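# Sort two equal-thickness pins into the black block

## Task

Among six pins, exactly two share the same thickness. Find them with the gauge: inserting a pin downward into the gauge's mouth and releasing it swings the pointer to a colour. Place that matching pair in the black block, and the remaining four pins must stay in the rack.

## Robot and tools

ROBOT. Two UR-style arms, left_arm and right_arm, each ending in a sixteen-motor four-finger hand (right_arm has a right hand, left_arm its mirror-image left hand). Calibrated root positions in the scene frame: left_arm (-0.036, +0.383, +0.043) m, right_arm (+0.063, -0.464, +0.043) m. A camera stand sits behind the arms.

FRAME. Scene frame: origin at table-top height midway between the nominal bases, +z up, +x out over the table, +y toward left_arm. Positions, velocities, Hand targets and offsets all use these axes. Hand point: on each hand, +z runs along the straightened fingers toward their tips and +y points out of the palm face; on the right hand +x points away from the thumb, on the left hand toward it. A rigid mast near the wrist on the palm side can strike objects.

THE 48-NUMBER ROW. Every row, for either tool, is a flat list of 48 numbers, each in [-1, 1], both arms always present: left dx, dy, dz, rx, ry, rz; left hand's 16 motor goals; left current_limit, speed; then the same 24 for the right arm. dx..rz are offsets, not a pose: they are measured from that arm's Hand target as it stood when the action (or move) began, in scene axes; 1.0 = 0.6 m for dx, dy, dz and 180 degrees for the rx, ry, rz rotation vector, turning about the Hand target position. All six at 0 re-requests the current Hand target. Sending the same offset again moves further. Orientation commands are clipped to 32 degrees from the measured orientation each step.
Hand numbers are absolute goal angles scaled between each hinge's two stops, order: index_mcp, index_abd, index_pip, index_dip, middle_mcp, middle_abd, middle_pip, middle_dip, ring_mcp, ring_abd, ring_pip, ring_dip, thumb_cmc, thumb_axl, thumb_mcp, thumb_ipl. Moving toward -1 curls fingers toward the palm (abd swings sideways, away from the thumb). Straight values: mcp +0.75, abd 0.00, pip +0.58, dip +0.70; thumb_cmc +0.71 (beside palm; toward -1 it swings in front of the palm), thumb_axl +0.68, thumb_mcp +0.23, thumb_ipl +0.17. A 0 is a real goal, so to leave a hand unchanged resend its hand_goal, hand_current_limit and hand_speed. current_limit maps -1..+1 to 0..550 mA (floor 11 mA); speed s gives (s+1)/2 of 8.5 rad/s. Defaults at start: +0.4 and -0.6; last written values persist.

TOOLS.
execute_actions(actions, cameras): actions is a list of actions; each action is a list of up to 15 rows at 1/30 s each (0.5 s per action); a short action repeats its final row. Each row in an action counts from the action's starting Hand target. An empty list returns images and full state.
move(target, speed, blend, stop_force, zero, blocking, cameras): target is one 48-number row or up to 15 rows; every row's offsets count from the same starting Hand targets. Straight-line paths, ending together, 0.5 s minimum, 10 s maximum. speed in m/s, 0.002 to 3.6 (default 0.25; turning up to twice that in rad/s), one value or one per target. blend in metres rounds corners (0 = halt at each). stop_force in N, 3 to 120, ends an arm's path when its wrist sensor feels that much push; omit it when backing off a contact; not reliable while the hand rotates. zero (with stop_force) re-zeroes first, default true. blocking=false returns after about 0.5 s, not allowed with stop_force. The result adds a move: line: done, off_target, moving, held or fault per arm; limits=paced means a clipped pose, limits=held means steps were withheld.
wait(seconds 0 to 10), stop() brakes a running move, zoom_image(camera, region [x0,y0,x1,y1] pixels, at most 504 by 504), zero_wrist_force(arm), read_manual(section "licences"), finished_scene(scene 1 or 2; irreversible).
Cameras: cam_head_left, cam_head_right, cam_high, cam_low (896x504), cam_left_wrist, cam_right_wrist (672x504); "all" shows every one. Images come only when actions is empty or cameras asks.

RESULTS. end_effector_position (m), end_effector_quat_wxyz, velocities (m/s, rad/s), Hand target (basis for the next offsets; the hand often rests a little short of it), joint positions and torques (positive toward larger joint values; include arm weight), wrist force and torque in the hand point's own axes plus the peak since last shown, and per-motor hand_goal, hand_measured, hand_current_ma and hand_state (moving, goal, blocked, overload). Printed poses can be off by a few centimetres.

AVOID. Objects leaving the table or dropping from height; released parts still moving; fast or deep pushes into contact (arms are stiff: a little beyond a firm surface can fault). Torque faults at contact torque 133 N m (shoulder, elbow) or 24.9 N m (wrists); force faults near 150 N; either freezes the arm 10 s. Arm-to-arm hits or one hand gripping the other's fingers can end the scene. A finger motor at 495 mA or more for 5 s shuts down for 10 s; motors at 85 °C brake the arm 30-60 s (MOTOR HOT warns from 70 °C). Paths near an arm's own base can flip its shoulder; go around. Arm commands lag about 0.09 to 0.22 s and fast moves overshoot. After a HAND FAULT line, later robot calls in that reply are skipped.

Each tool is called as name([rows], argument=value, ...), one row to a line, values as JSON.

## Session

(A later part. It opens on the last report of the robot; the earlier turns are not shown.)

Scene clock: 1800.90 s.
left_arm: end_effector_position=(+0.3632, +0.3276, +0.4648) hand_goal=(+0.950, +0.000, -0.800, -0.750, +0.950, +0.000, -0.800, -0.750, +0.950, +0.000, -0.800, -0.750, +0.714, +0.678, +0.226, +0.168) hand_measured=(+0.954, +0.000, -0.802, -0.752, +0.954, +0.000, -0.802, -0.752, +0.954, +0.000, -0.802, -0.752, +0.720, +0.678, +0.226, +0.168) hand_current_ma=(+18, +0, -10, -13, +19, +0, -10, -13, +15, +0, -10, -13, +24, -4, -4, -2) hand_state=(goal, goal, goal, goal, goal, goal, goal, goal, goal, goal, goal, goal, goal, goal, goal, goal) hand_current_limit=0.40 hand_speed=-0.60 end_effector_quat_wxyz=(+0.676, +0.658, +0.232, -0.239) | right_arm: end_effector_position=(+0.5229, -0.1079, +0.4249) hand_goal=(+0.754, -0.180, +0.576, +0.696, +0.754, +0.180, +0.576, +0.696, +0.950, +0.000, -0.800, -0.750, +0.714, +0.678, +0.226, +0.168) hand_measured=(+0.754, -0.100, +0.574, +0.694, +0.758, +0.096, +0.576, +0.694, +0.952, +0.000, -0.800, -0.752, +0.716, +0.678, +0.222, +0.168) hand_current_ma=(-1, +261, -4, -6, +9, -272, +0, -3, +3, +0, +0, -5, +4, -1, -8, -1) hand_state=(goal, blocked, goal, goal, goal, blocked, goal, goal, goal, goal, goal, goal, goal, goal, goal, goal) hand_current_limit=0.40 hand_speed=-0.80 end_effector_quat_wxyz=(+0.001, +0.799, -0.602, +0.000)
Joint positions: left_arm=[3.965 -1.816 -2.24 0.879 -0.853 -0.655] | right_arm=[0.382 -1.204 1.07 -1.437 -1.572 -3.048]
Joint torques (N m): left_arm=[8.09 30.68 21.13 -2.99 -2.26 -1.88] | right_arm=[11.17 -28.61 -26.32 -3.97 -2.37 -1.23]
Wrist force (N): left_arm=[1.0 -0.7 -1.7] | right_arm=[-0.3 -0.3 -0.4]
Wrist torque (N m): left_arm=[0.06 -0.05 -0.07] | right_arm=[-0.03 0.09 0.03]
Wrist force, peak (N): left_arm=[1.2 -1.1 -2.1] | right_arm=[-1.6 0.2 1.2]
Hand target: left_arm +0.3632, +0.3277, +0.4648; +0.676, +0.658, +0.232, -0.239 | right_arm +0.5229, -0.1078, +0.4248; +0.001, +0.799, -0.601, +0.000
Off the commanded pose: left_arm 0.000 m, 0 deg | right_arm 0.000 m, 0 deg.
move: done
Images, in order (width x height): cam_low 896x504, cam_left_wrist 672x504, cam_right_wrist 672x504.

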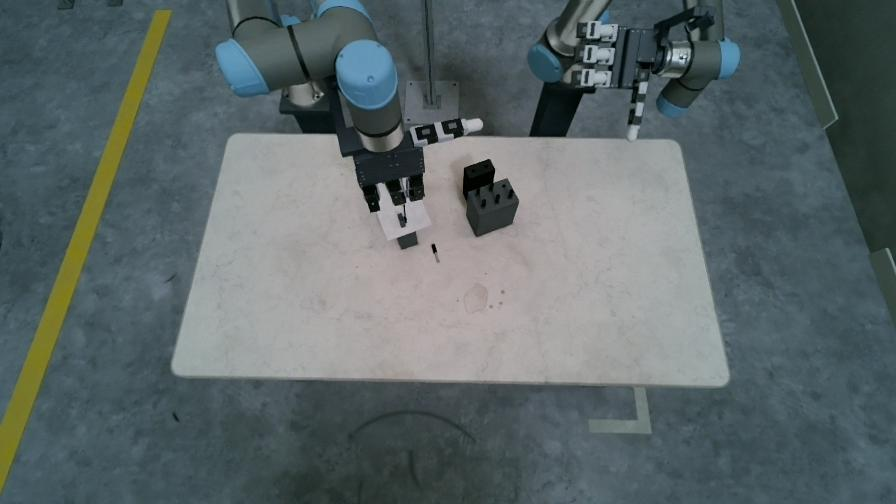

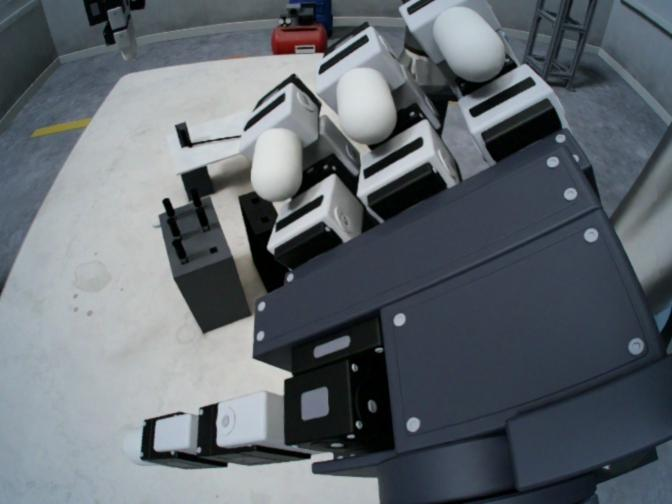

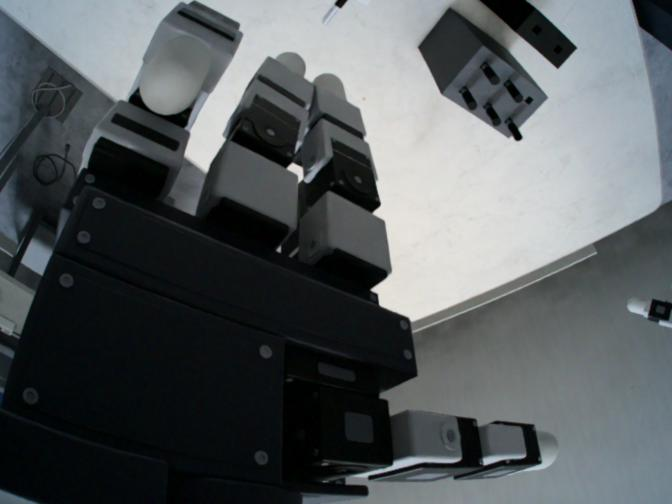

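move(target=[0,0,0,0,0,0,0.95,0,-0.8,-0.75,0.95,0,-0.8,-0.75,0.95,0,-0.8,-0.75,0.714,0.678,0.226,0.168,0.4,-0.6,0.03,-0.06,-0.15,0,0,0,0.754,0.03,0.576,0.696,0.754,-0.03,0.576,0.696,0.754,0,0.576,0.696,0.714,0.678,0.226,0.168,0.4,-0.8], speed=0.2, cameras=["cam_right_wrist","cam_low"])

zoom_image(camera="cam_right_wrist", region=[240, 0, 480, 160])

zoom_image(camera="cam_low", region=[400, 200, 480, 280])

Scene clock: 1836.20 s.
left_arm: end_effector_position=(+0.3632, +0.3277, +0.4648) hand_goal=(+0.950, +0.000, -0.800, -0.750, +0.950, +0.000, -0.800, -0.750, +0.950, +0.000, -0.800, -0.750, +0.714, +0.678, +0.226, +0.168) hand_measured=(+0.954, +0.000, -0.802, -0.752, +0.954, +0.000, -0.802, -0.752, +0.954, +0.000, -0.802, -0.752, +0.720, +0.678, +0.226, +0.168) hand_current_ma=(+18, +0, -10, -13, +19, +0, -10, -13, +15, +0, -10, -13, +24, -4, -4, -2) hand_state=(goal, goal, goal, goal, goal, goal, goal, goal, goal, goal, goal, goal, goal, goal, goal, goal) hand_current_limit=0.40 hand_speed=-0.60 end_effector_quat_wxyz=(+0.676, +0.658, +0.232, -0.239) | right_arm: end_effector_position=(+0.5409, -0.1438, +0.3348) hand_goal=(+0.754, +0.030, +0.576, +0.696, +0.754, -0.030, +0.576, +0.696, +0.754, +0.000, +0.576, +0.696, +0.714, +0.678, +0.226, +0.168) hand_measured=(+0.754, +0.026, +0.574, +0.694, +0.756, -0.026, +0.576, +0.694, +0.756, +0.000, +0.574, +0.692, +0.716, +0.678, +0.222, +0.168) hand_current_ma=(-1, -5, -4, -5, +2, +5, +0, -3, +2, +0, -6, -6, +4, -1, -8, -1) hand_state=(goal, goal, goal, goal, goal, goal, goal, goal, goal, goal, goal, goal, goal, goal, goal, goal) hand_current_limit=0.40 hand_speed=-0.80 end_effector_quat_wxyz=(+0.001, +0.799, -0.601, +0.000)
Joint positions: left_arm=[3.965 -1.816 -2.24 0.879 -0.853 -0.655] | right_arm=[0.32 -1.216 1.317 -1.672 -1.572 -3.111]
Joint torques (N m): left_arm=[7.25 30.93 20.83 -2.96 -2.39 -1.79] | right_arm=[-10.27 -28.59 -14.99 -4.09 2.42 -1.38]
Wrist force (N): left_arm=[1.0 -0.7 -1.8] | right_arm=[-0.2 0.2 -0.6]
Wrist torque (N m): left_arm=[0.06 -0.05 -0.07] | right_arm=[0.00 0.03 0.07]
Wrist force, peak (N): left_arm=[1.3 -1.1 -2.1] | right_arm=[-0.7 0.1 -1.5]
Hand target: left_arm +0.3632, +0.3277, +0.4648; +0.676, +0.658, +0.232, -0.239 | right_arm +0.5409, -0.1438, +0.3348; +0.001, +0.799, -0.601, +0.000
Off the commanded pose: left_arm 0.000 m, 0 deg | right_arm 0.000 m, 0 deg.
move: done
Images, in order (width x height): cam_low 896x504, cam_right_wrist 672x504.

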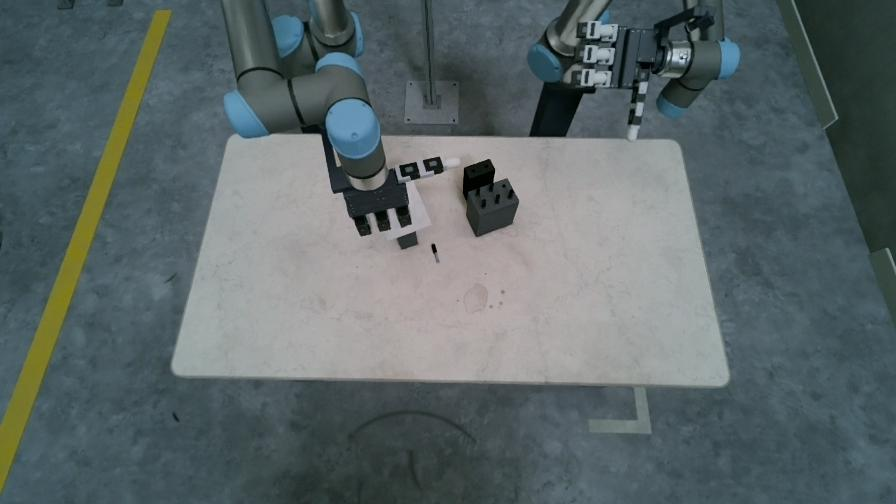

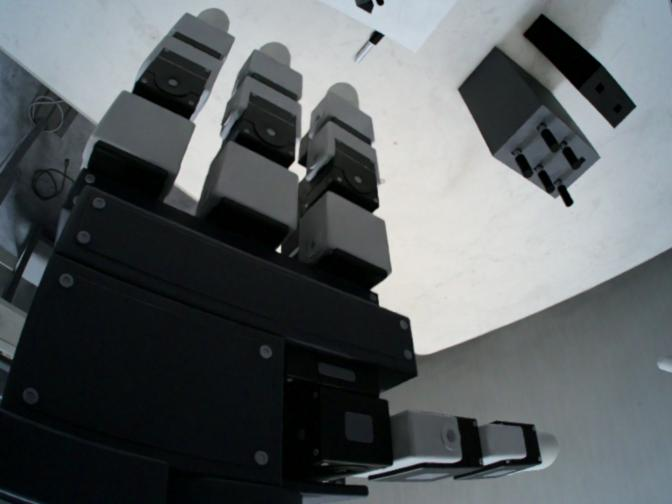

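Scaled by 2.100 from the camera's 672x504 image, which has a finer 960x720 frame.

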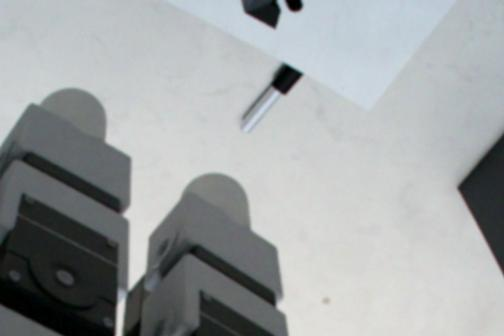

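Scaled by 6.300.

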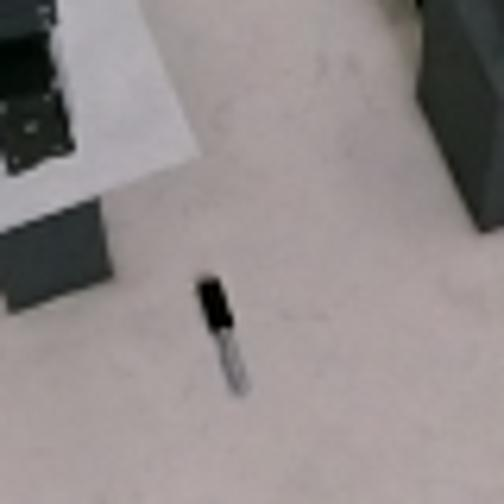

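move([
  [0,0,0,0,0,0,0.95,0,-0.8,-0.75,0.95,0,-0.8,-0.75,0.95,0,-0.8,-0.75,0.714,0.678,0.226,0.168,0.4,-0.6,-0.07,0.15,-0.12,0,0,0,0.754,0.03,0.576,0.696,0.754,-0.03,0.576,0.696,0.754,0,0.576,0.696,-0.571,0.678,0.226,0.168,0.4,-0.8],
], speed=0.15, cameras=["cam_right_wrist","cam_low","cam_high","cam_left_wrist"])

zoom_image(camera="cam_low", region=[400, 200, 480, 280])

zoom_image(camera="cam_high", region=[220, 160, 340, 290])

zoom_image(camera="cam_right_wrist", region=[200, 0, 440, 160])

Scene clock: 1871.53 s.
left_arm: end_effector_position=(+0.3632, +0.3277, +0.4648) hand_goal=(+0.950, +0.000, -0.800, -0.750, +0.950, +0.000, -0.800, -0.750, +0.950, +0.000, -0.800, -0.750, +0.714, +0.678, +0.226, +0.168) hand_measured=(+0.954, +0.000, -0.802, -0.752, +0.954, +0.000, -0.802, -0.752, +0.954, +0.000, -0.802, -0.752, +0.720, +0.678, +0.226, +0.168) hand_current_ma=(+18, +0, -10, -13, +19, +0, -10, -13, +15, +0, -10, -13, +24, -4, -4, -2) hand_state=(goal, goal, goal, goal, goal, goal, goal, goal, goal, goal, goal, goal, goal, goal, goal, goal) hand_current_limit=0.40 hand_speed=-0.60 end_effector_quat_wxyz=(+0.676, +0.658, +0.232, -0.239) | right_arm: end_effector_position=(+0.4989, -0.0538, +0.2628) hand_goal=(+0.754, +0.030, +0.576, +0.696, +0.754, -0.030, +0.576, +0.696, +0.754, +0.000, +0.576, +0.696, -0.570, +0.678, +0.226, +0.168) hand_measured=(+0.754, +0.028, +0.574, +0.694, +0.756, -0.028, +0.576, +0.694, +0.756, +0.000, +0.574, +0.692, -0.568, +0.678, +0.222, +0.168) hand_current_ma=(-1, -5, -4, -5, +2, +5, +0, -3, +2, +0, -6, -6, +4, -1, -8, -1) hand_state=(goal, goal, goal, goal, goal, goal, goal, goal, goal, goal, goal, goal, goal, goal, goal, goal) hand_current_limit=0.40 hand_speed=-0.80 end_effector_quat_wxyz=(+0.001, +0.799, -0.601, +0.000)
Joint positions: left_arm=[3.965 -1.816 -2.24 0.879 -0.853 -0.655] | right_arm=[0.474 -1.148 1.407 -1.83 -1.572 -2.957]
Joint torques (N m): left_arm=[7.84 30.29 21.24 -2.96 -2.36 -1.66] | right_arm=[11.25 -31.36 -14.48 -3.88 -2.51 1.03]
Wrist force (N): left_arm=[0.9 -1.1 -1.7] | right_arm=[-0.6 0.8 -0.3]
Wrist torque (N m): left_arm=[0.01 -0.04 -0.07] | right_arm=[0.13 0.04 -0.12]
Wrist force, peak (N): left_arm=[1.1 -0.8 -2.2] | right_arm=[-1.5 0.4 -0.2]
Hand target: left_arm +0.3632, +0.3277, +0.4648; +0.676, +0.658, +0.232, -0.239 | right_arm +0.4989, -0.0538, +0.2628; +0.001, +0.799, -0.601, +0.000
Off the commanded pose: left_arm 0.000 m, 0 deg | right_arm 0.000 m, 0 deg.
move: done
Images, in order (width x height): cam_high 896x504, cam_low 896x504, cam_left_wrist 672x504, cam_right_wrist 672x504.

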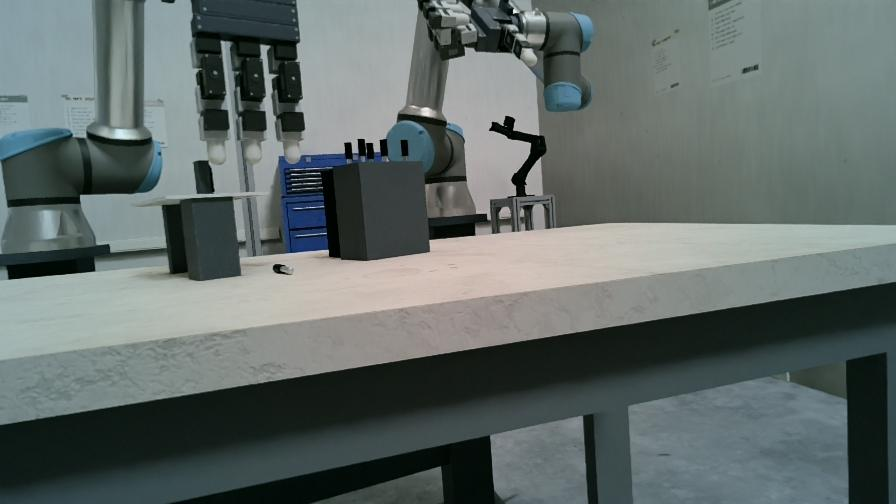

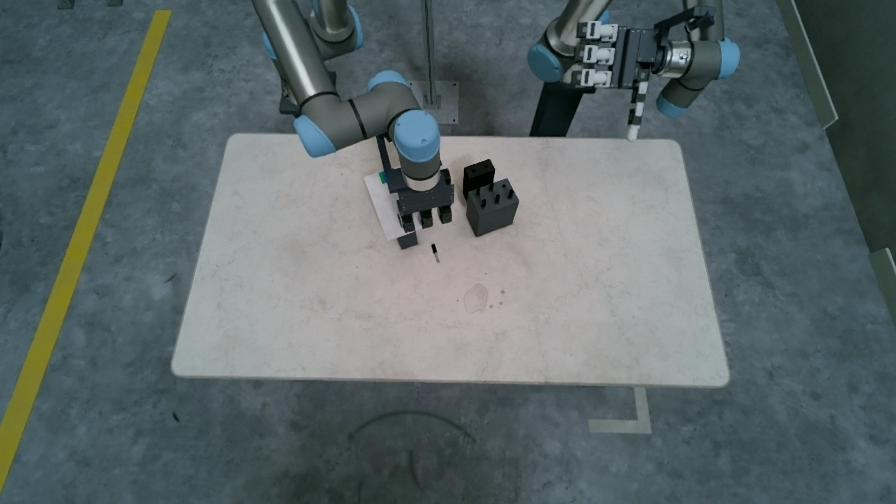

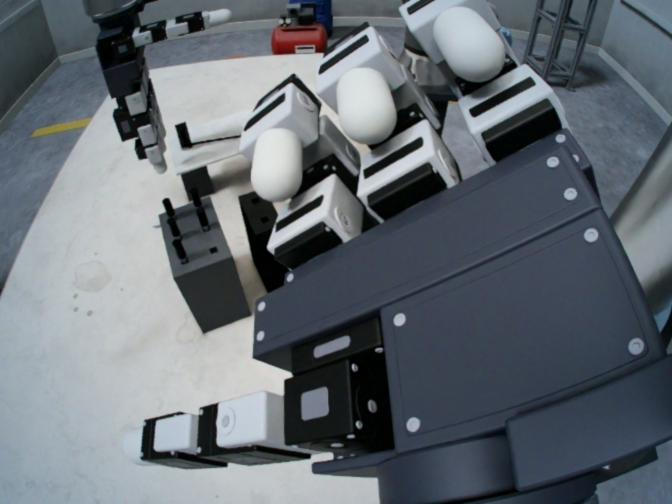

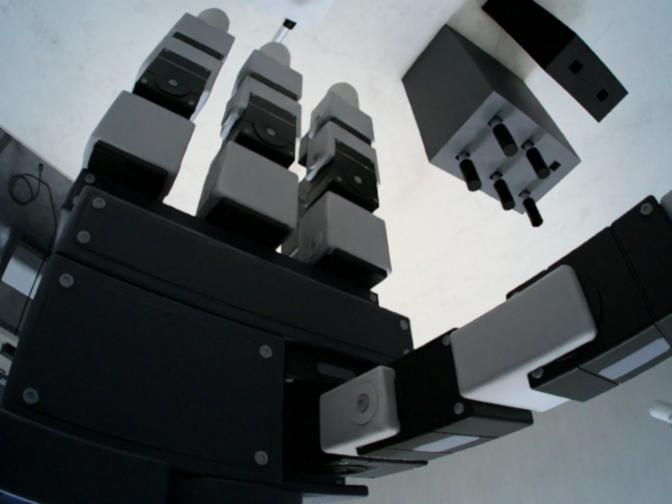

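Scaled by 6.300.

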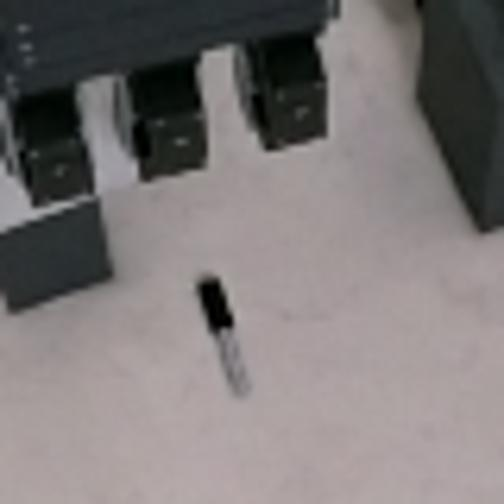

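Scaled by 3.877.

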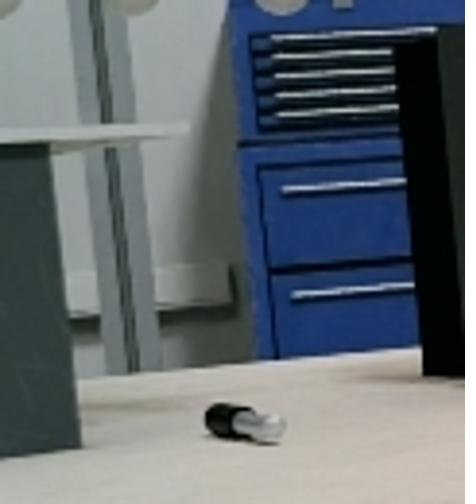

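Scaled by 2.100 from the camera's 672x504 image, which has a finer 960x720 frame.

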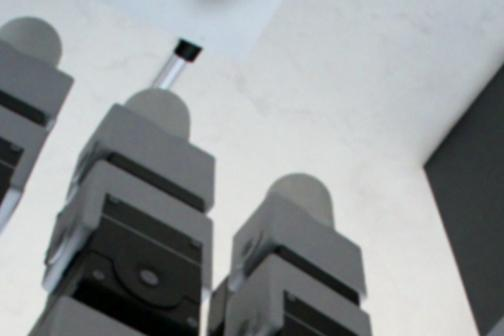

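move(target=[0,0,0,0,0,0,0.95,0,-0.8,-0.75,0.95,0,-0.8,-0.75,0.95,0,-0.8,-0.75,0.714,0.678,0.226,0.168,0.4,-0.6,0.0,0.0,-0.16,0,0,0,0.754,0.03,0.576,0.696,0.754,-0.03,0.576,0.696,0.754,0,0.576,0.696,-0.571,0.678,0.226,0.168,0.4,-0.8], speed=0.1, stop_force=6, cameras=["cam_right_wrist","cam_low","cam_high","cam_left_wrist"])

zoom_image(camera="cam_low", region=[400, 200, 480, 280])

zoom_image(camera="cam_high", region=[220, 160, 340, 290])

zoom_image(camera="cam_right_wrist", region=[200, 0, 440, 160])

zoom_image(camera="cam_left_wrist", region=[110, 120, 230, 260])

Scene clock: 1893.97 s.
left_arm: end_effector_position=(+0.3632, +0.3277, +0.4648) hand_goal=(+0.950, +0.000, -0.800, -0.750, +0.950, +0.000, -0.800, -0.750, +0.950, +0.000, -0.800, -0.750, +0.714, +0.678, +0.226, +0.168) hand_measured=(+0.954, +0.000, -0.802, -0.752, +0.954, +0.000, -0.802, -0.752, +0.954, +0.000, -0.802, -0.752, +0.720, +0.678, +0.226, +0.168) hand_current_ma=(+18, +0, -10, -13, +19, +0, -10, -13, +15, +0, -10, -13, +24, -4, -4, -2) hand_state=(goal, goal, goal, goal, goal, goal, goal, goal, goal, goal, goal, goal, goal, goal, goal, goal) hand_current_limit=0.40 hand_speed=-0.60 end_effector_quat_wxyz=(+0.676, +0.658, +0.232, -0.239) | right_arm: end_effector_position=(+0.4989, -0.0538, +0.1668) hand_goal=(+0.754, +0.030, +0.576, +0.696, +0.754, -0.030, +0.576, +0.696, +0.754, +0.000, +0.576, +0.696, -0.570, +0.678, +0.226, +0.168) hand_measured=(+0.754, +0.028, +0.574, +0.694, +0.756, -0.028, +0.576, +0.694, +0.776, +0.000, +0.584, +0.696, -0.568, +0.678, +0.222, +0.168) hand_current_ma=(-1, -5, -4, -5, +2, +5, +0, -3, +70, +0, +20, +0, +4, -1, -8, -1) hand_state=(goal, goal, goal, goal, goal, goal, goal, goal, blocked, goal, goal, goal, goal, goal, goal, goal) hand_current_limit=0.40 hand_speed=-0.80 end_effector_quat_wxyz=(+0.001, +0.799, -0.601, +0.000)
Joint positions: left_arm=[3.965 -1.816 -2.24 0.879 -0.853 -0.655] | right_arm=[0.474 -1.066 1.546 -2.05 -1.572 -2.957]
Joint torques (N m): left_arm=[7.9 30.5 21.89 -2.97 -2.42 -1.69] | right_arm=[1.02 -32.01 -12.48 -3.7 2.27 1.21]
Wrist force (N): left_arm=[1.3 -0.9 -1.8] | right_arm=[-0.7 -1.0 -0.8]
Wrist torque (N m): left_arm=[0.05 -0.08 -0.05] | right_arm=[0.10 0.05 -0.25]
Wrist force, peak (N): left_arm=[1.2 -0.7 -2.3] | right_arm=[-1.0 -1.9 -2.5]
Hand target: left_arm +0.3632, +0.3277, +0.4648; +0.676, +0.658, +0.232, -0.239 | right_arm +0.4989, -0.0538, +0.1668; +0.001, +0.799, -0.601, +0.000
Off the commanded pose: left_arm 0.000 m, 0 deg | right_arm 0.000 m, 0 deg.
move: done
Images, in order (width x height): cam_high 896x504, cam_low 896x504, cam_left_wrist 672x504, cam_right_wrist 672x504.

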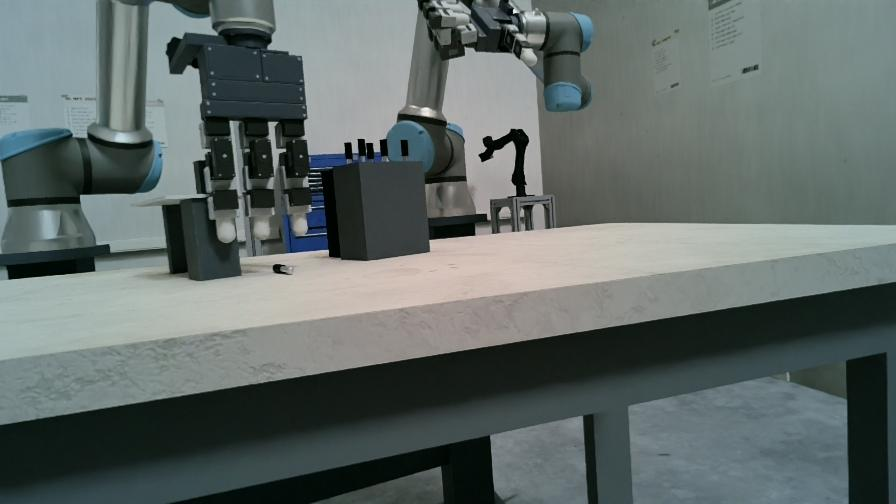

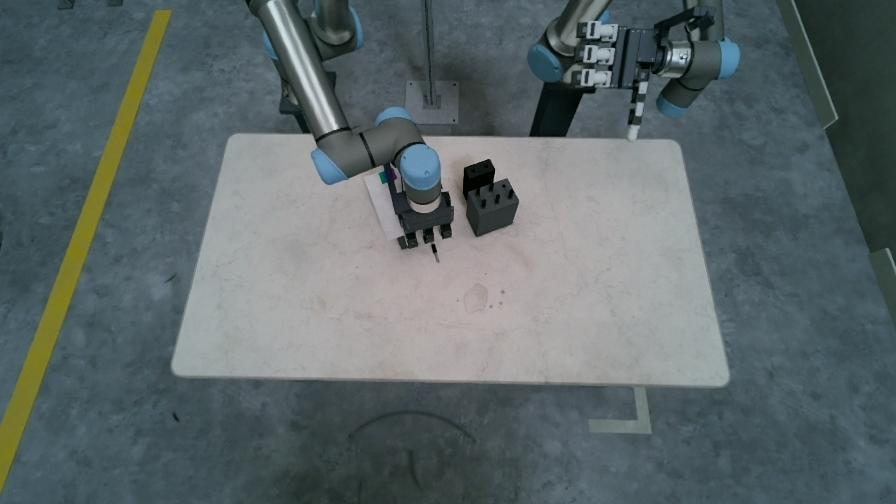

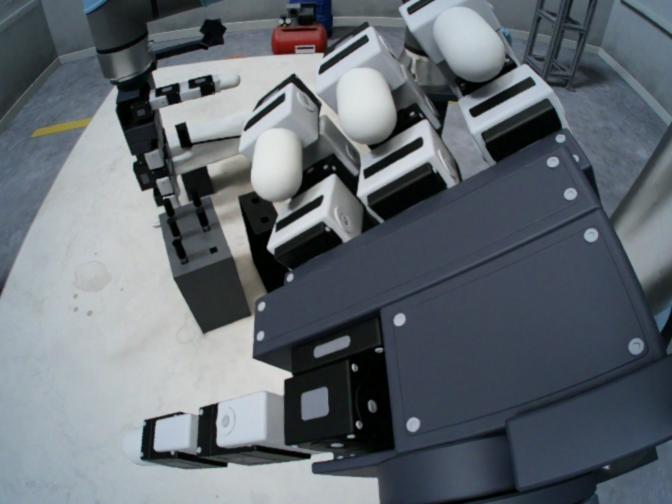

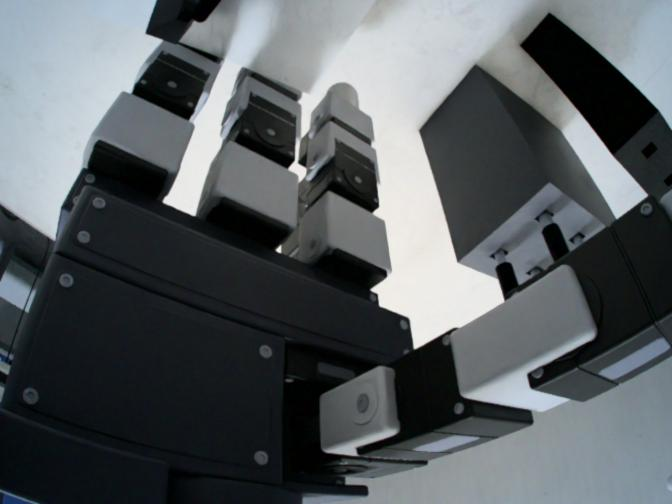

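Scaled by 6.300.

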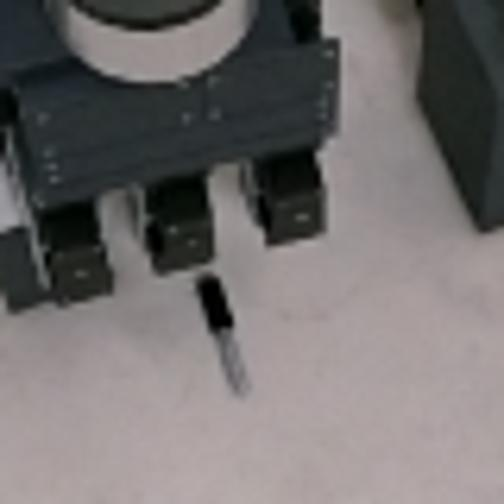

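Scaled by 3.877.

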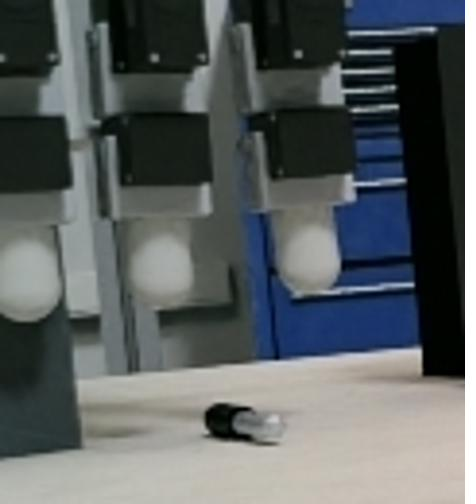

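Scaled by 2.100 from the camera's 672x504 image, which has a finer 960x720 frame.

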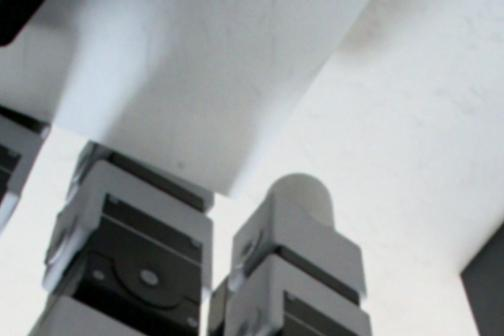

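Scaled by 3.600 from the camera's 672x504 image, which has a finer 960x720 frame.

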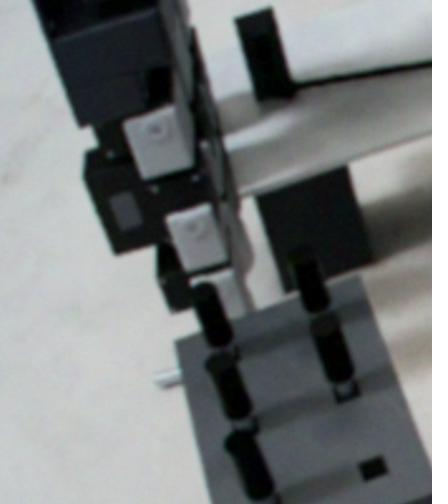

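move(target=[0,0,0,0,0,0,0.95,0,-0.8,-0.75,0.95,0,-0.8,-0.75,0.95,0,-0.8,-0.75,0.714,0.678,0.226,0.168,0.4,-0.6,0.0325,0.009,0,0,0,0,0.754,0.03,0.576,0.696,0.754,-0.03,0.576,0.696,0.754,0,0.576,0.696,-0.571,0.678,0.226,0.168,0.4,-0.8], speed=0.1, cameras=["cam_high","cam_low"])

zoom_image(camera="cam_low", region=[400, 200, 480, 280])

zoom_image(camera="cam_high", region=[220, 160, 340, 290])

Scene clock: 1905.17 s.
left_arm: end_effector_position=(+0.3632, +0.3277, +0.4648) hand_goal=(+0.950, +0.000, -0.800, -0.750, +0.950, +0.000, -0.800, -0.750, +0.950, +0.000, -0.800, -0.750, +0.714, +0.678, +0.226, +0.168) hand_measured=(+0.954, +0.000, -0.802, -0.752, +0.954, +0.000, -0.802, -0.752, +0.954, +0.000, -0.802, -0.752, +0.720, +0.678, +0.226, +0.168) hand_current_ma=(+18, +0, -10, -13, +19, +0, -10, -13, +15, +0, -10, -13, +24, -4, -4, -2) hand_state=(goal, goal, goal, goal, goal, goal, goal, goal, goal, goal, goal, goal, goal, goal, goal, goal) hand_current_limit=0.40 hand_speed=-0.60 end_effector_quat_wxyz=(+0.676, +0.658, +0.232, -0.239) | right_arm: end_effector_position=(+0.5183, -0.0485, +0.1668) hand_goal=(+0.754, +0.030, +0.576, +0.696, +0.754, -0.030, +0.576, +0.696, +0.754, +0.000, +0.576, +0.696, -0.570, +0.678, +0.226, +0.168) hand_measured=(+0.754, +0.028, +0.574, +0.694, +0.754, -0.028, +0.576, +0.694, +0.756, +0.000, +0.578, +0.696, -0.568, +0.678, +0.222, +0.168) hand_current_ma=(-1, -5, -4, -5, +2, +5, +0, -3, +2, +0, +4, +0, +4, -1, -8, -1) hand_state=(goal, goal, goal, goal, goal, goal, goal, goal, goal, goal, goal, goal, goal, goal, goal, goal) hand_current_limit=0.40 hand_speed=-0.80 end_effector_quat_wxyz=(+0.001, +0.799, -0.601, +0.000)
Joint positions: left_arm=[3.965 -1.816 -2.24 0.879 -0.853 -0.655] | right_arm=[0.468 -1.026 1.481 -2.026 -1.572 -2.963]
Joint torques (N m): left_arm=[7.94 31.28 20.32 -3.08 -2.28 -1.67] | right_arm=[-9.94 -33.51 -25.03 -1.15 1.36 -1.41]
Wrist force (N): left_arm=[1.2 -0.6 -1.9] | right_arm=[-0.7 0.2 -0.5]
Wrist torque (N m): left_arm=[0.09 -0.07 -0.06] | right_arm=[0.05 0.05 -0.01]
Wrist force, peak (N): left_arm=[1.2 -0.7 -2.2] | right_arm=[-1.2 -1.0 -0.6]
Hand target: left_arm +0.3632, +0.3277, +0.4648; +0.676, +0.658, +0.232, -0.239 | right_arm +0.5184, -0.0484, +0.1668; +0.001, +0.799, -0.601, +0.000
Off the commanded pose: left_arm 0.000 m, 0 deg | right_arm 0.000 m, 0 deg.
move: done
Images, in order (width x height): cam_high 896x504, cam_low 896x504.

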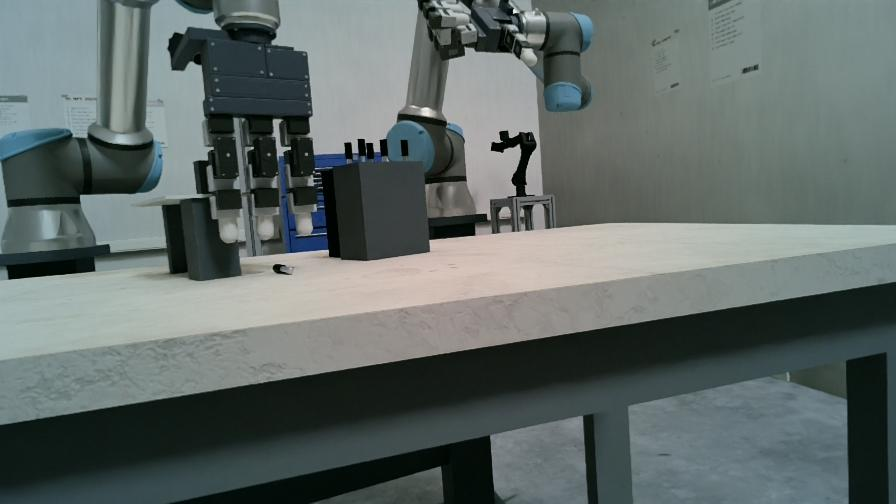

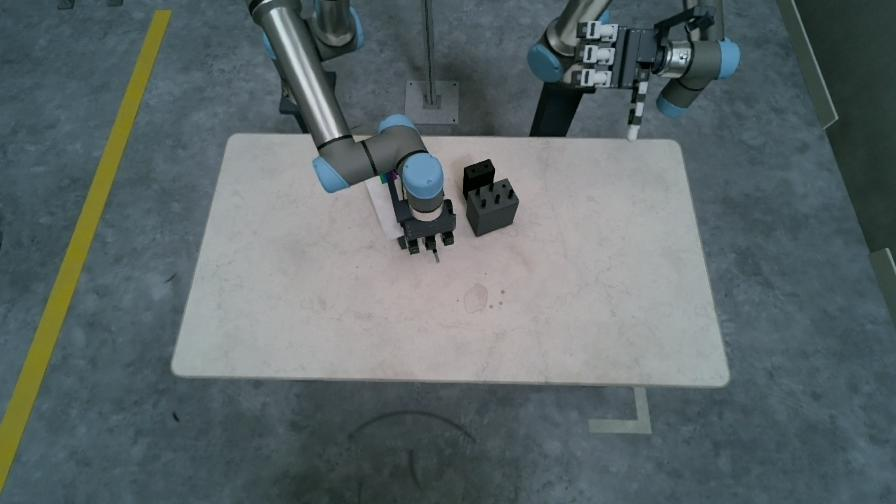

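Scaled by 6.300.

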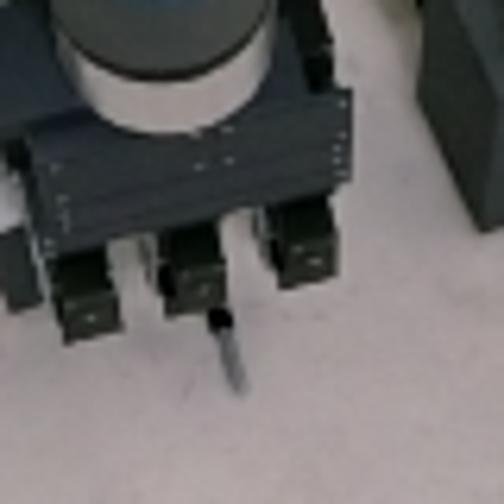

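Scaled by 3.877.

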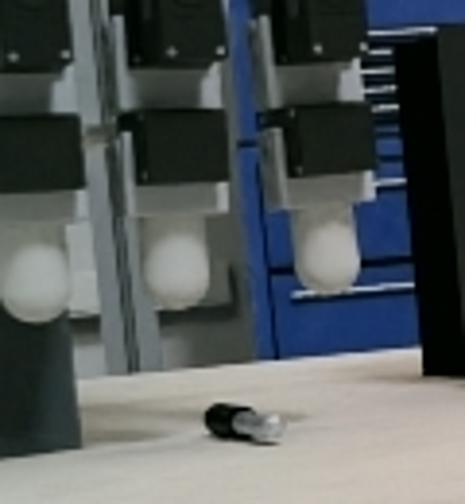

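move([
  [0,0,0,0,0,0,0.95,0,-0.8,-0.75,0.95,0,-0.8,-0.75,0.95,0,-0.8,-0.75,0.714,0.678,0.226,0.168,0.4,-0.6,0,-0.01,0,0,0,0,0.754,0.03,0.576,0.696,0.754,-0.03,0.576,0.696,0.754,0,0.576,0.696,-0.571,0.678,0.226,0.168,0.4,-0.8],
  [0,0,0,0,0,0,0.95,0,-0.8,-0.75,0.95,0,-0.8,-0.75,0.95,0,-0.8,-0.75,0.714,0.678,0.226,0.168,0.4,-0.6,0,-0.01,-0.068,0,0,0,0.754,0.03,0.576,0.696,0.754,-0.03,0.576,0.696,0.754,0,0.576,0.696,-0.571,0.678,0.226,0.168,0.4,-0.8],
], speed=0.04, stop_force=4, cameras=["cam_high","cam_low","cam_right_wrist"])

zoom_image(camera="cam_low", region=[400, 200, 480, 280])

zoom_image(camera="cam_high", region=[220, 180, 340, 290])

Scene clock: 1914.63 s.
left_arm: end_effector_position=(+0.3632, +0.3277, +0.4648) hand_goal=(+0.950, +0.000, -0.800, -0.750, +0.950, +0.000, -0.800, -0.750, +0.950, +0.000, -0.800, -0.750, +0.714, +0.678, +0.226, +0.168) hand_measured=(+0.954, +0.000, -0.802, -0.752, +0.954, +0.000, -0.802, -0.752, +0.954, +0.000, -0.802, -0.752, +0.720, +0.678, +0.226, +0.168) hand_current_ma=(+18, +0, -10, -13, +19, +0, -10, -13, +15, +0, -10, -13, +24, -4, -4, -2) hand_state=(goal, goal, goal, goal, goal, goal, goal, goal, goal, goal, goal, goal, goal, goal, goal, goal) hand_current_limit=0.40 hand_speed=-0.60 end_effector_quat_wxyz=(+0.676, +0.658, +0.232, -0.239) | right_arm: end_effector_position=(+0.5184, -0.0544, +0.1260) hand_goal=(+0.754, +0.030, +0.576, +0.696, +0.754, -0.030, +0.576, +0.696, +0.754, +0.000, +0.576, +0.696, -0.570, +0.678, +0.226, +0.168) hand_measured=(+0.754, +0.028, +0.574, +0.694, +0.754, -0.028, +0.576, +0.694, +0.756, +0.000, +0.578, +0.696, -0.568, +0.678, +0.222, +0.168) hand_current_ma=(-1, -5, -4, -5, +2, +5, +0, -3, +2, +0, +4, +0, +4, -1, -8, -1) hand_state=(goal, goal, goal, goal, goal, goal, goal, goal, goal, goal, goal, goal, goal, goal, goal, goal) hand_current_limit=0.40 hand_speed=-0.80 end_effector_quat_wxyz=(+0.001, +0.799, -0.601, +0.000)
Joint positions: left_arm=[3.965 -1.816 -2.24 0.879 -0.853 -0.655] | right_arm=[0.46 -0.987 1.536 -2.119 -1.572 -2.971]
Joint torques (N m): left_arm=[7.44 30.62 20.88 -2.92 -2.26 -1.64] | right_arm=[-7.04 -34.75 -12.51 -3.92 0.51 0.31]
Wrist force (N): left_arm=[1.2 -0.7 -1.9] | right_arm=[-0.7 0.1 -0.7]
Wrist torque (N m): left_arm=[0.08 -0.08 -0.05] | right_arm=[0.06 0.05 -0.01]
Wrist force, peak (N): left_arm=[1.4 -0.5 -2.2] | right_arm=[-1.0 0.1 -0.8]
Hand target: left_arm +0.3632, +0.3277, +0.4648; +0.676, +0.658, +0.232, -0.239 | right_arm +0.5184, -0.0544, +0.1260; +0.001, +0.799, -0.601, +0.000
Off the commanded pose: left_arm 0.000 m, 0 deg | right_arm 0.000 m, 0 deg.
move: done
Images, in order (width x height): cam_high 896x504, cam_low 896x504, cam_right_wrist 672x504.

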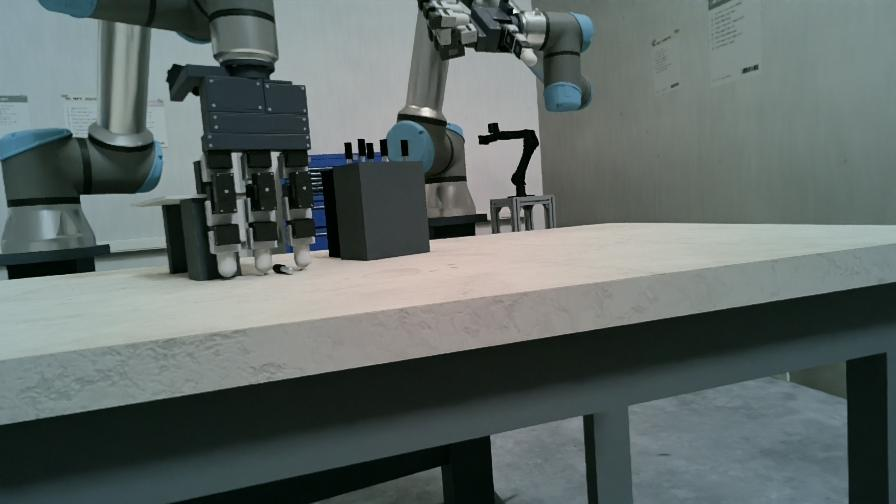

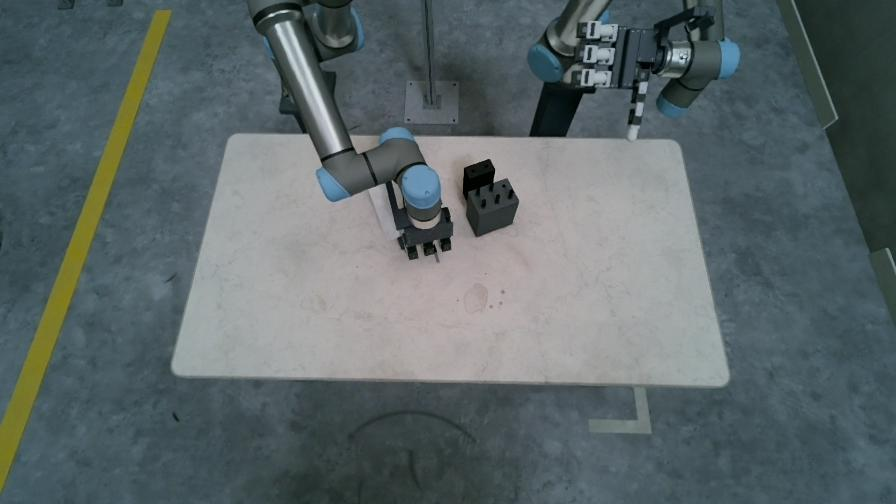

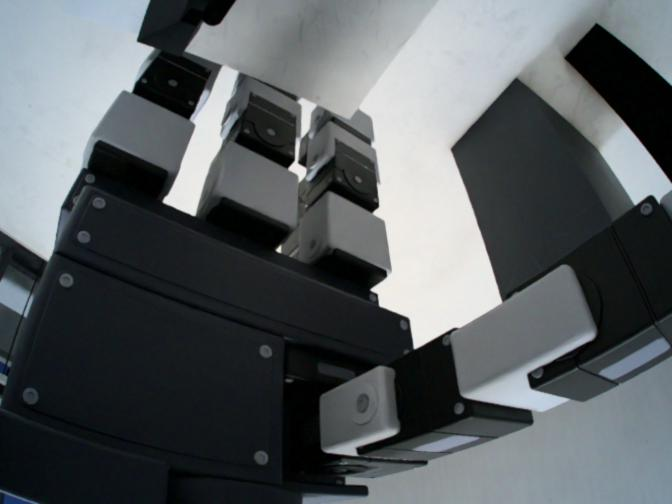

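Scaled by 6.300.

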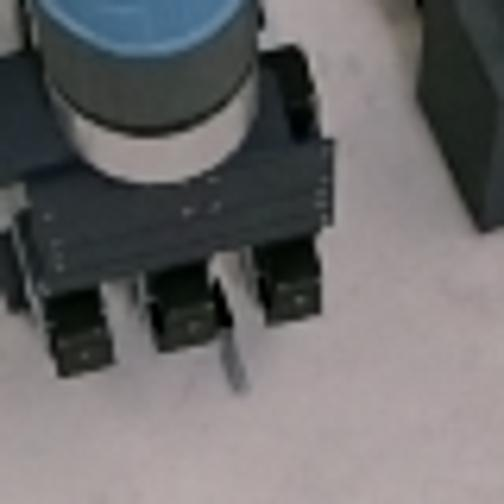

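Scaled by 4.200.

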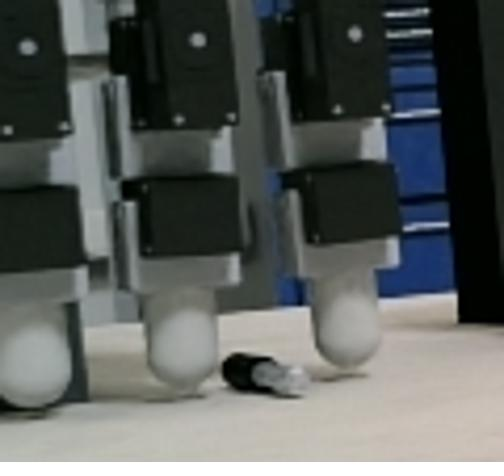

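move(target=[0,0,0,0,0,0,0.95,0,-0.8,-0.75,0.95,0,-0.8,-0.75,0.95,0,-0.8,-0.75,0.714,0.678,0.226,0.168,0.4,-0.6,0,-0.003,-0.02,0,0,0,0.754,0.03,0.576,0.696,0.754,-0.03,0.576,0.696,0.754,0,0.576,0.696,-0.571,0.678,0.226,0.168,0.4,-0.8], speed=0.01, stop_force=3)

move(target=[0,0,0,0,0,0,0.95,0,-0.8,-0.75,0.95,0,-0.8,-0.75,0.95,0,-0.8,-0.75,0.714,0.678,0.226,0.168,0.4,-0.6,0,0,0,0,0,0,0.754,-0.3,0.576,0.696,0.754,0.3,0.576,0.696,0.754,0,0.576,0.696,-0.571,0.678,0.226,0.168,0.5,-0.95], cameras=["cam_high","cam_low"])

zoom_image(camera="cam_high", region=[220, 180, 340, 290])

zoom_image(camera="cam_low", region=[400, 200, 480, 280])

Scene clock: 1924.67 s.
left_arm: end_effector_position=(+0.3632, +0.3277, +0.4648) hand_goal=(+0.950, +0.000, -0.800, -0.750, +0.950, +0.000, -0.800, -0.750, +0.950, +0.000, -0.800, -0.750, +0.714, +0.678, +0.226, +0.168) hand_measured=(+0.954, +0.000, -0.802, -0.752, +0.954, +0.000, -0.802, -0.752, +0.954, +0.000, -0.802, -0.752, +0.720, +0.678, +0.226, +0.168) hand_current_ma=(+18, +0, -10, -13, +19, +0, -10, -13, +15, +0, -10, -13, +24, -4, -4, -2) hand_state=(goal, goal, goal, goal, goal, goal, goal, goal, goal, goal, goal, goal, goal, goal, goal, goal) hand_current_limit=0.40 hand_speed=-0.60 end_effector_quat_wxyz=(+0.676, +0.658, +0.232, -0.239) | right_arm: end_effector_position=(+0.5184, -0.0549, +0.1226) hand_goal=(+0.754, +0.030, +0.576, +0.696, +0.754, -0.030, +0.576, +0.696, +0.754, +0.000, +0.576, +0.696, -0.570, +0.678, +0.226, +0.168) hand_measured=(+0.752, +0.028, +0.574, +0.694, +0.754, -0.028, +0.576, +0.694, +0.754, +0.000, +0.578, +0.696, -0.568, +0.678, +0.222, +0.168) hand_current_ma=(-2, -3, -4, -5, +0, +5, +0, -3, +1, +0, +3, +0, +4, -1, -8, -1) hand_state=(goal, goal, goal, goal, goal, goal, goal, goal, goal, goal, goal, goal, goal, goal, goal, goal) hand_current_limit=0.40 hand_speed=-0.80 end_effector_quat_wxyz=(+0.001, +0.799, -0.601, +0.000)
Joint positions: left_arm=[3.965 -1.816 -2.24 0.879 -0.853 -0.655] | right_arm=[0.459 -0.983 1.54 -2.126 -1.572 -2.972]
Joint torques (N m): left_arm=[8.04 29.92 21.81 -2.82 -2.16 -1.71] | right_arm=[9.01 -48.9 -23.19 -0.73 1.95 0.94]
Wrist force (N): left_arm=[1.1 -0.8 -2.1] | right_arm=[-0.6 0.3 -3.6]
Wrist torque (N m): left_arm=[0.07 -0.05 -0.06] | right_arm=[0.32 -0.04 0.00]
Wrist force, peak (N): left_arm=[1.4 -0.6 -2.3] | right_arm=[-0.9 -0.1 -11.1]
Hand target: left_arm +0.3632, +0.3277, +0.4648; +0.676, +0.658, +0.232, -0.239 | right_arm +0.5184, -0.0549, +0.1226; +0.001, +0.799, -0.601, +0.000 (not the last commanded pose)
Off the commanded pose: left_arm 0.000 m, 0 deg | right_arm 0.009 m, 0 deg.
move: contact (right_arm)

Scene clock: 1925.87 s.
left_arm: end_effector_position=(+0.3632, +0.3277, +0.4648) hand_goal=(+0.950, +0.000, -0.800, -0.750, +0.950, +0.000, -0.800, -0.750, +0.950, +0.000, -0.800, -0.750, +0.714, +0.678, +0.226, +0.168) hand_measured=(+0.954, +0.000, -0.802, -0.752, +0.954, +0.000, -0.802, -0.752, +0.954, +0.000, -0.802, -0.752, +0.720, +0.678, +0.226, +0.168) hand_current_ma=(+18, +0, -10, -13, +19, +0, -10, -13, +15, +0, -10, -13, +24, -4, -4, -2) hand_state=(goal, goal, goal, goal, goal, goal, goal, goal, goal, goal, goal, goal, goal, goal, goal, goal) hand_current_limit=0.40 hand_speed=-0.60 end_effector_quat_wxyz=(+0.676, +0.658, +0.232, -0.239) | right_arm: end_effector_position=(+0.5184, -0.0549, +0.1226) hand_goal=(+0.754, -0.300, +0.576, +0.696, +0.754, +0.300, +0.576, +0.696, +0.754, +0.000, +0.576, +0.696, -0.570, +0.678, +0.226, +0.168) hand_measured=(+0.752, -0.084, +0.574, +0.694, +0.754, +0.094, +0.576, +0.694, +0.754, +0.000, +0.578, +0.696, -0.568, +0.678, +0.222, +0.168) hand_current_ma=(-3, +412, -4, -5, +0, -379, +0, -3, +1, +0, +3, +0, +4, -1, -8, -1) hand_state=(goal, moving, goal, goal, goal, moving, goal, goal, goal, goal, goal, goal, goal, goal, goal, goal) hand_current_limit=0.50 hand_speed=-0.95 end_effector_quat_wxyz=(+0.001, +0.799, -0.601, +0.000)
Joint positions: left_arm=[3.965 -1.816 -2.24 0.879 -0.853 -0.655] | right_arm=[0.459 -0.983 1.54 -2.126 -1.572 -2.972]
Joint torques (N m): left_arm=[7.07 30.85 21.11 -3.02 -2.46 -1.54] | right_arm=[8.71 -48.54 -22.99 -2.03 1.37 0.91]
Wrist force (N): left_arm=[1.3 -0.6 -1.9] | right_arm=[-0.8 0.4 -0.6]
Wrist torque (N m): left_arm=[0.08 -0.09 -0.04] | right_arm=[0.10 0.07 -0.02]
Wrist force, peak (N): left_arm=[1.3 -0.8 -2.4] | right_arm=[-1.2 0.2 -4.2]
Hand target: left_arm +0.3632, +0.3277, +0.4648; +0.676, +0.658, +0.232, -0.239 | right_arm +0.5184, -0.0549, +0.1226; +0.001, +0.799, -0.601, +0.000
Off the commanded pose: left_arm 0.000 m, 0 deg | right_arm 0.000 m, 0 deg.
move: done
Images, in order (width x height): cam_high 896x504, cam_low 896x504.

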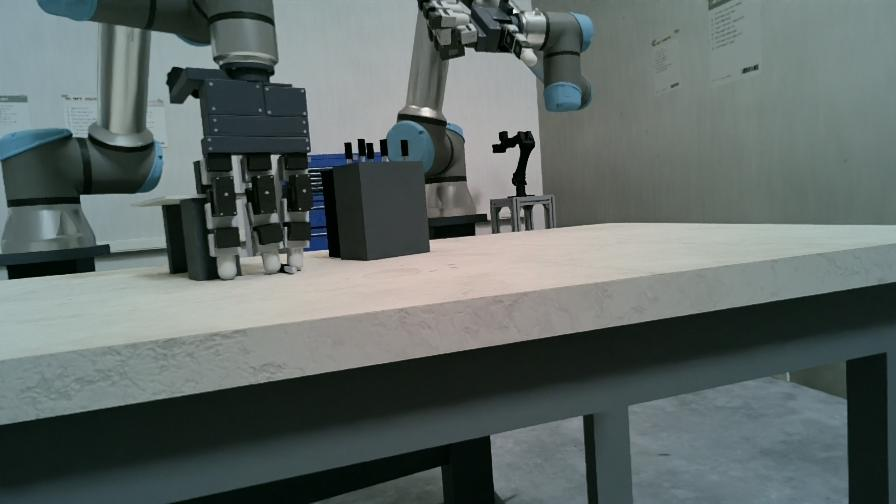

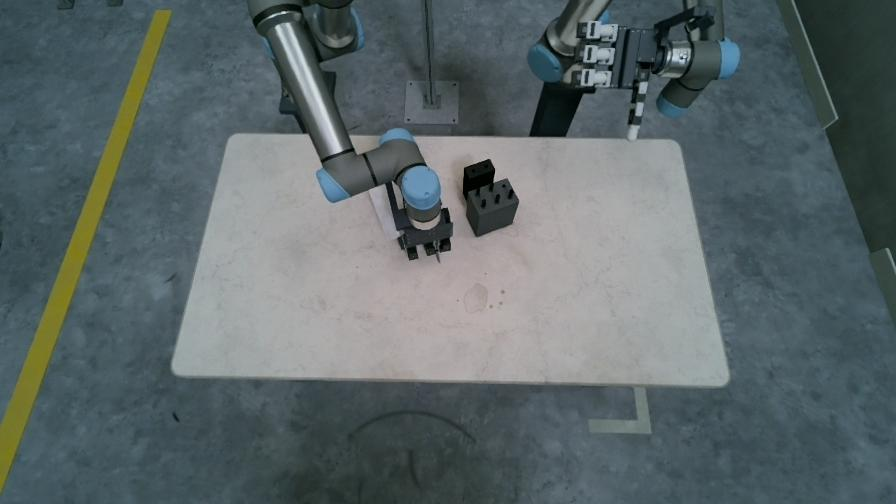

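Scaled by 4.200.

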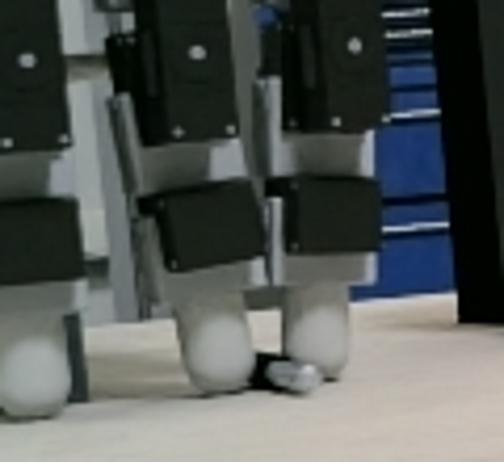

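Scaled by 6.300.

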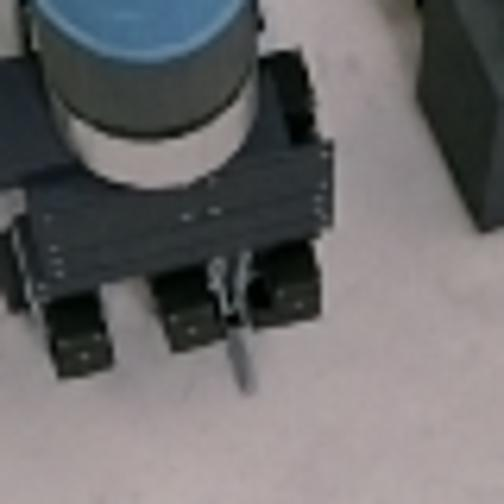

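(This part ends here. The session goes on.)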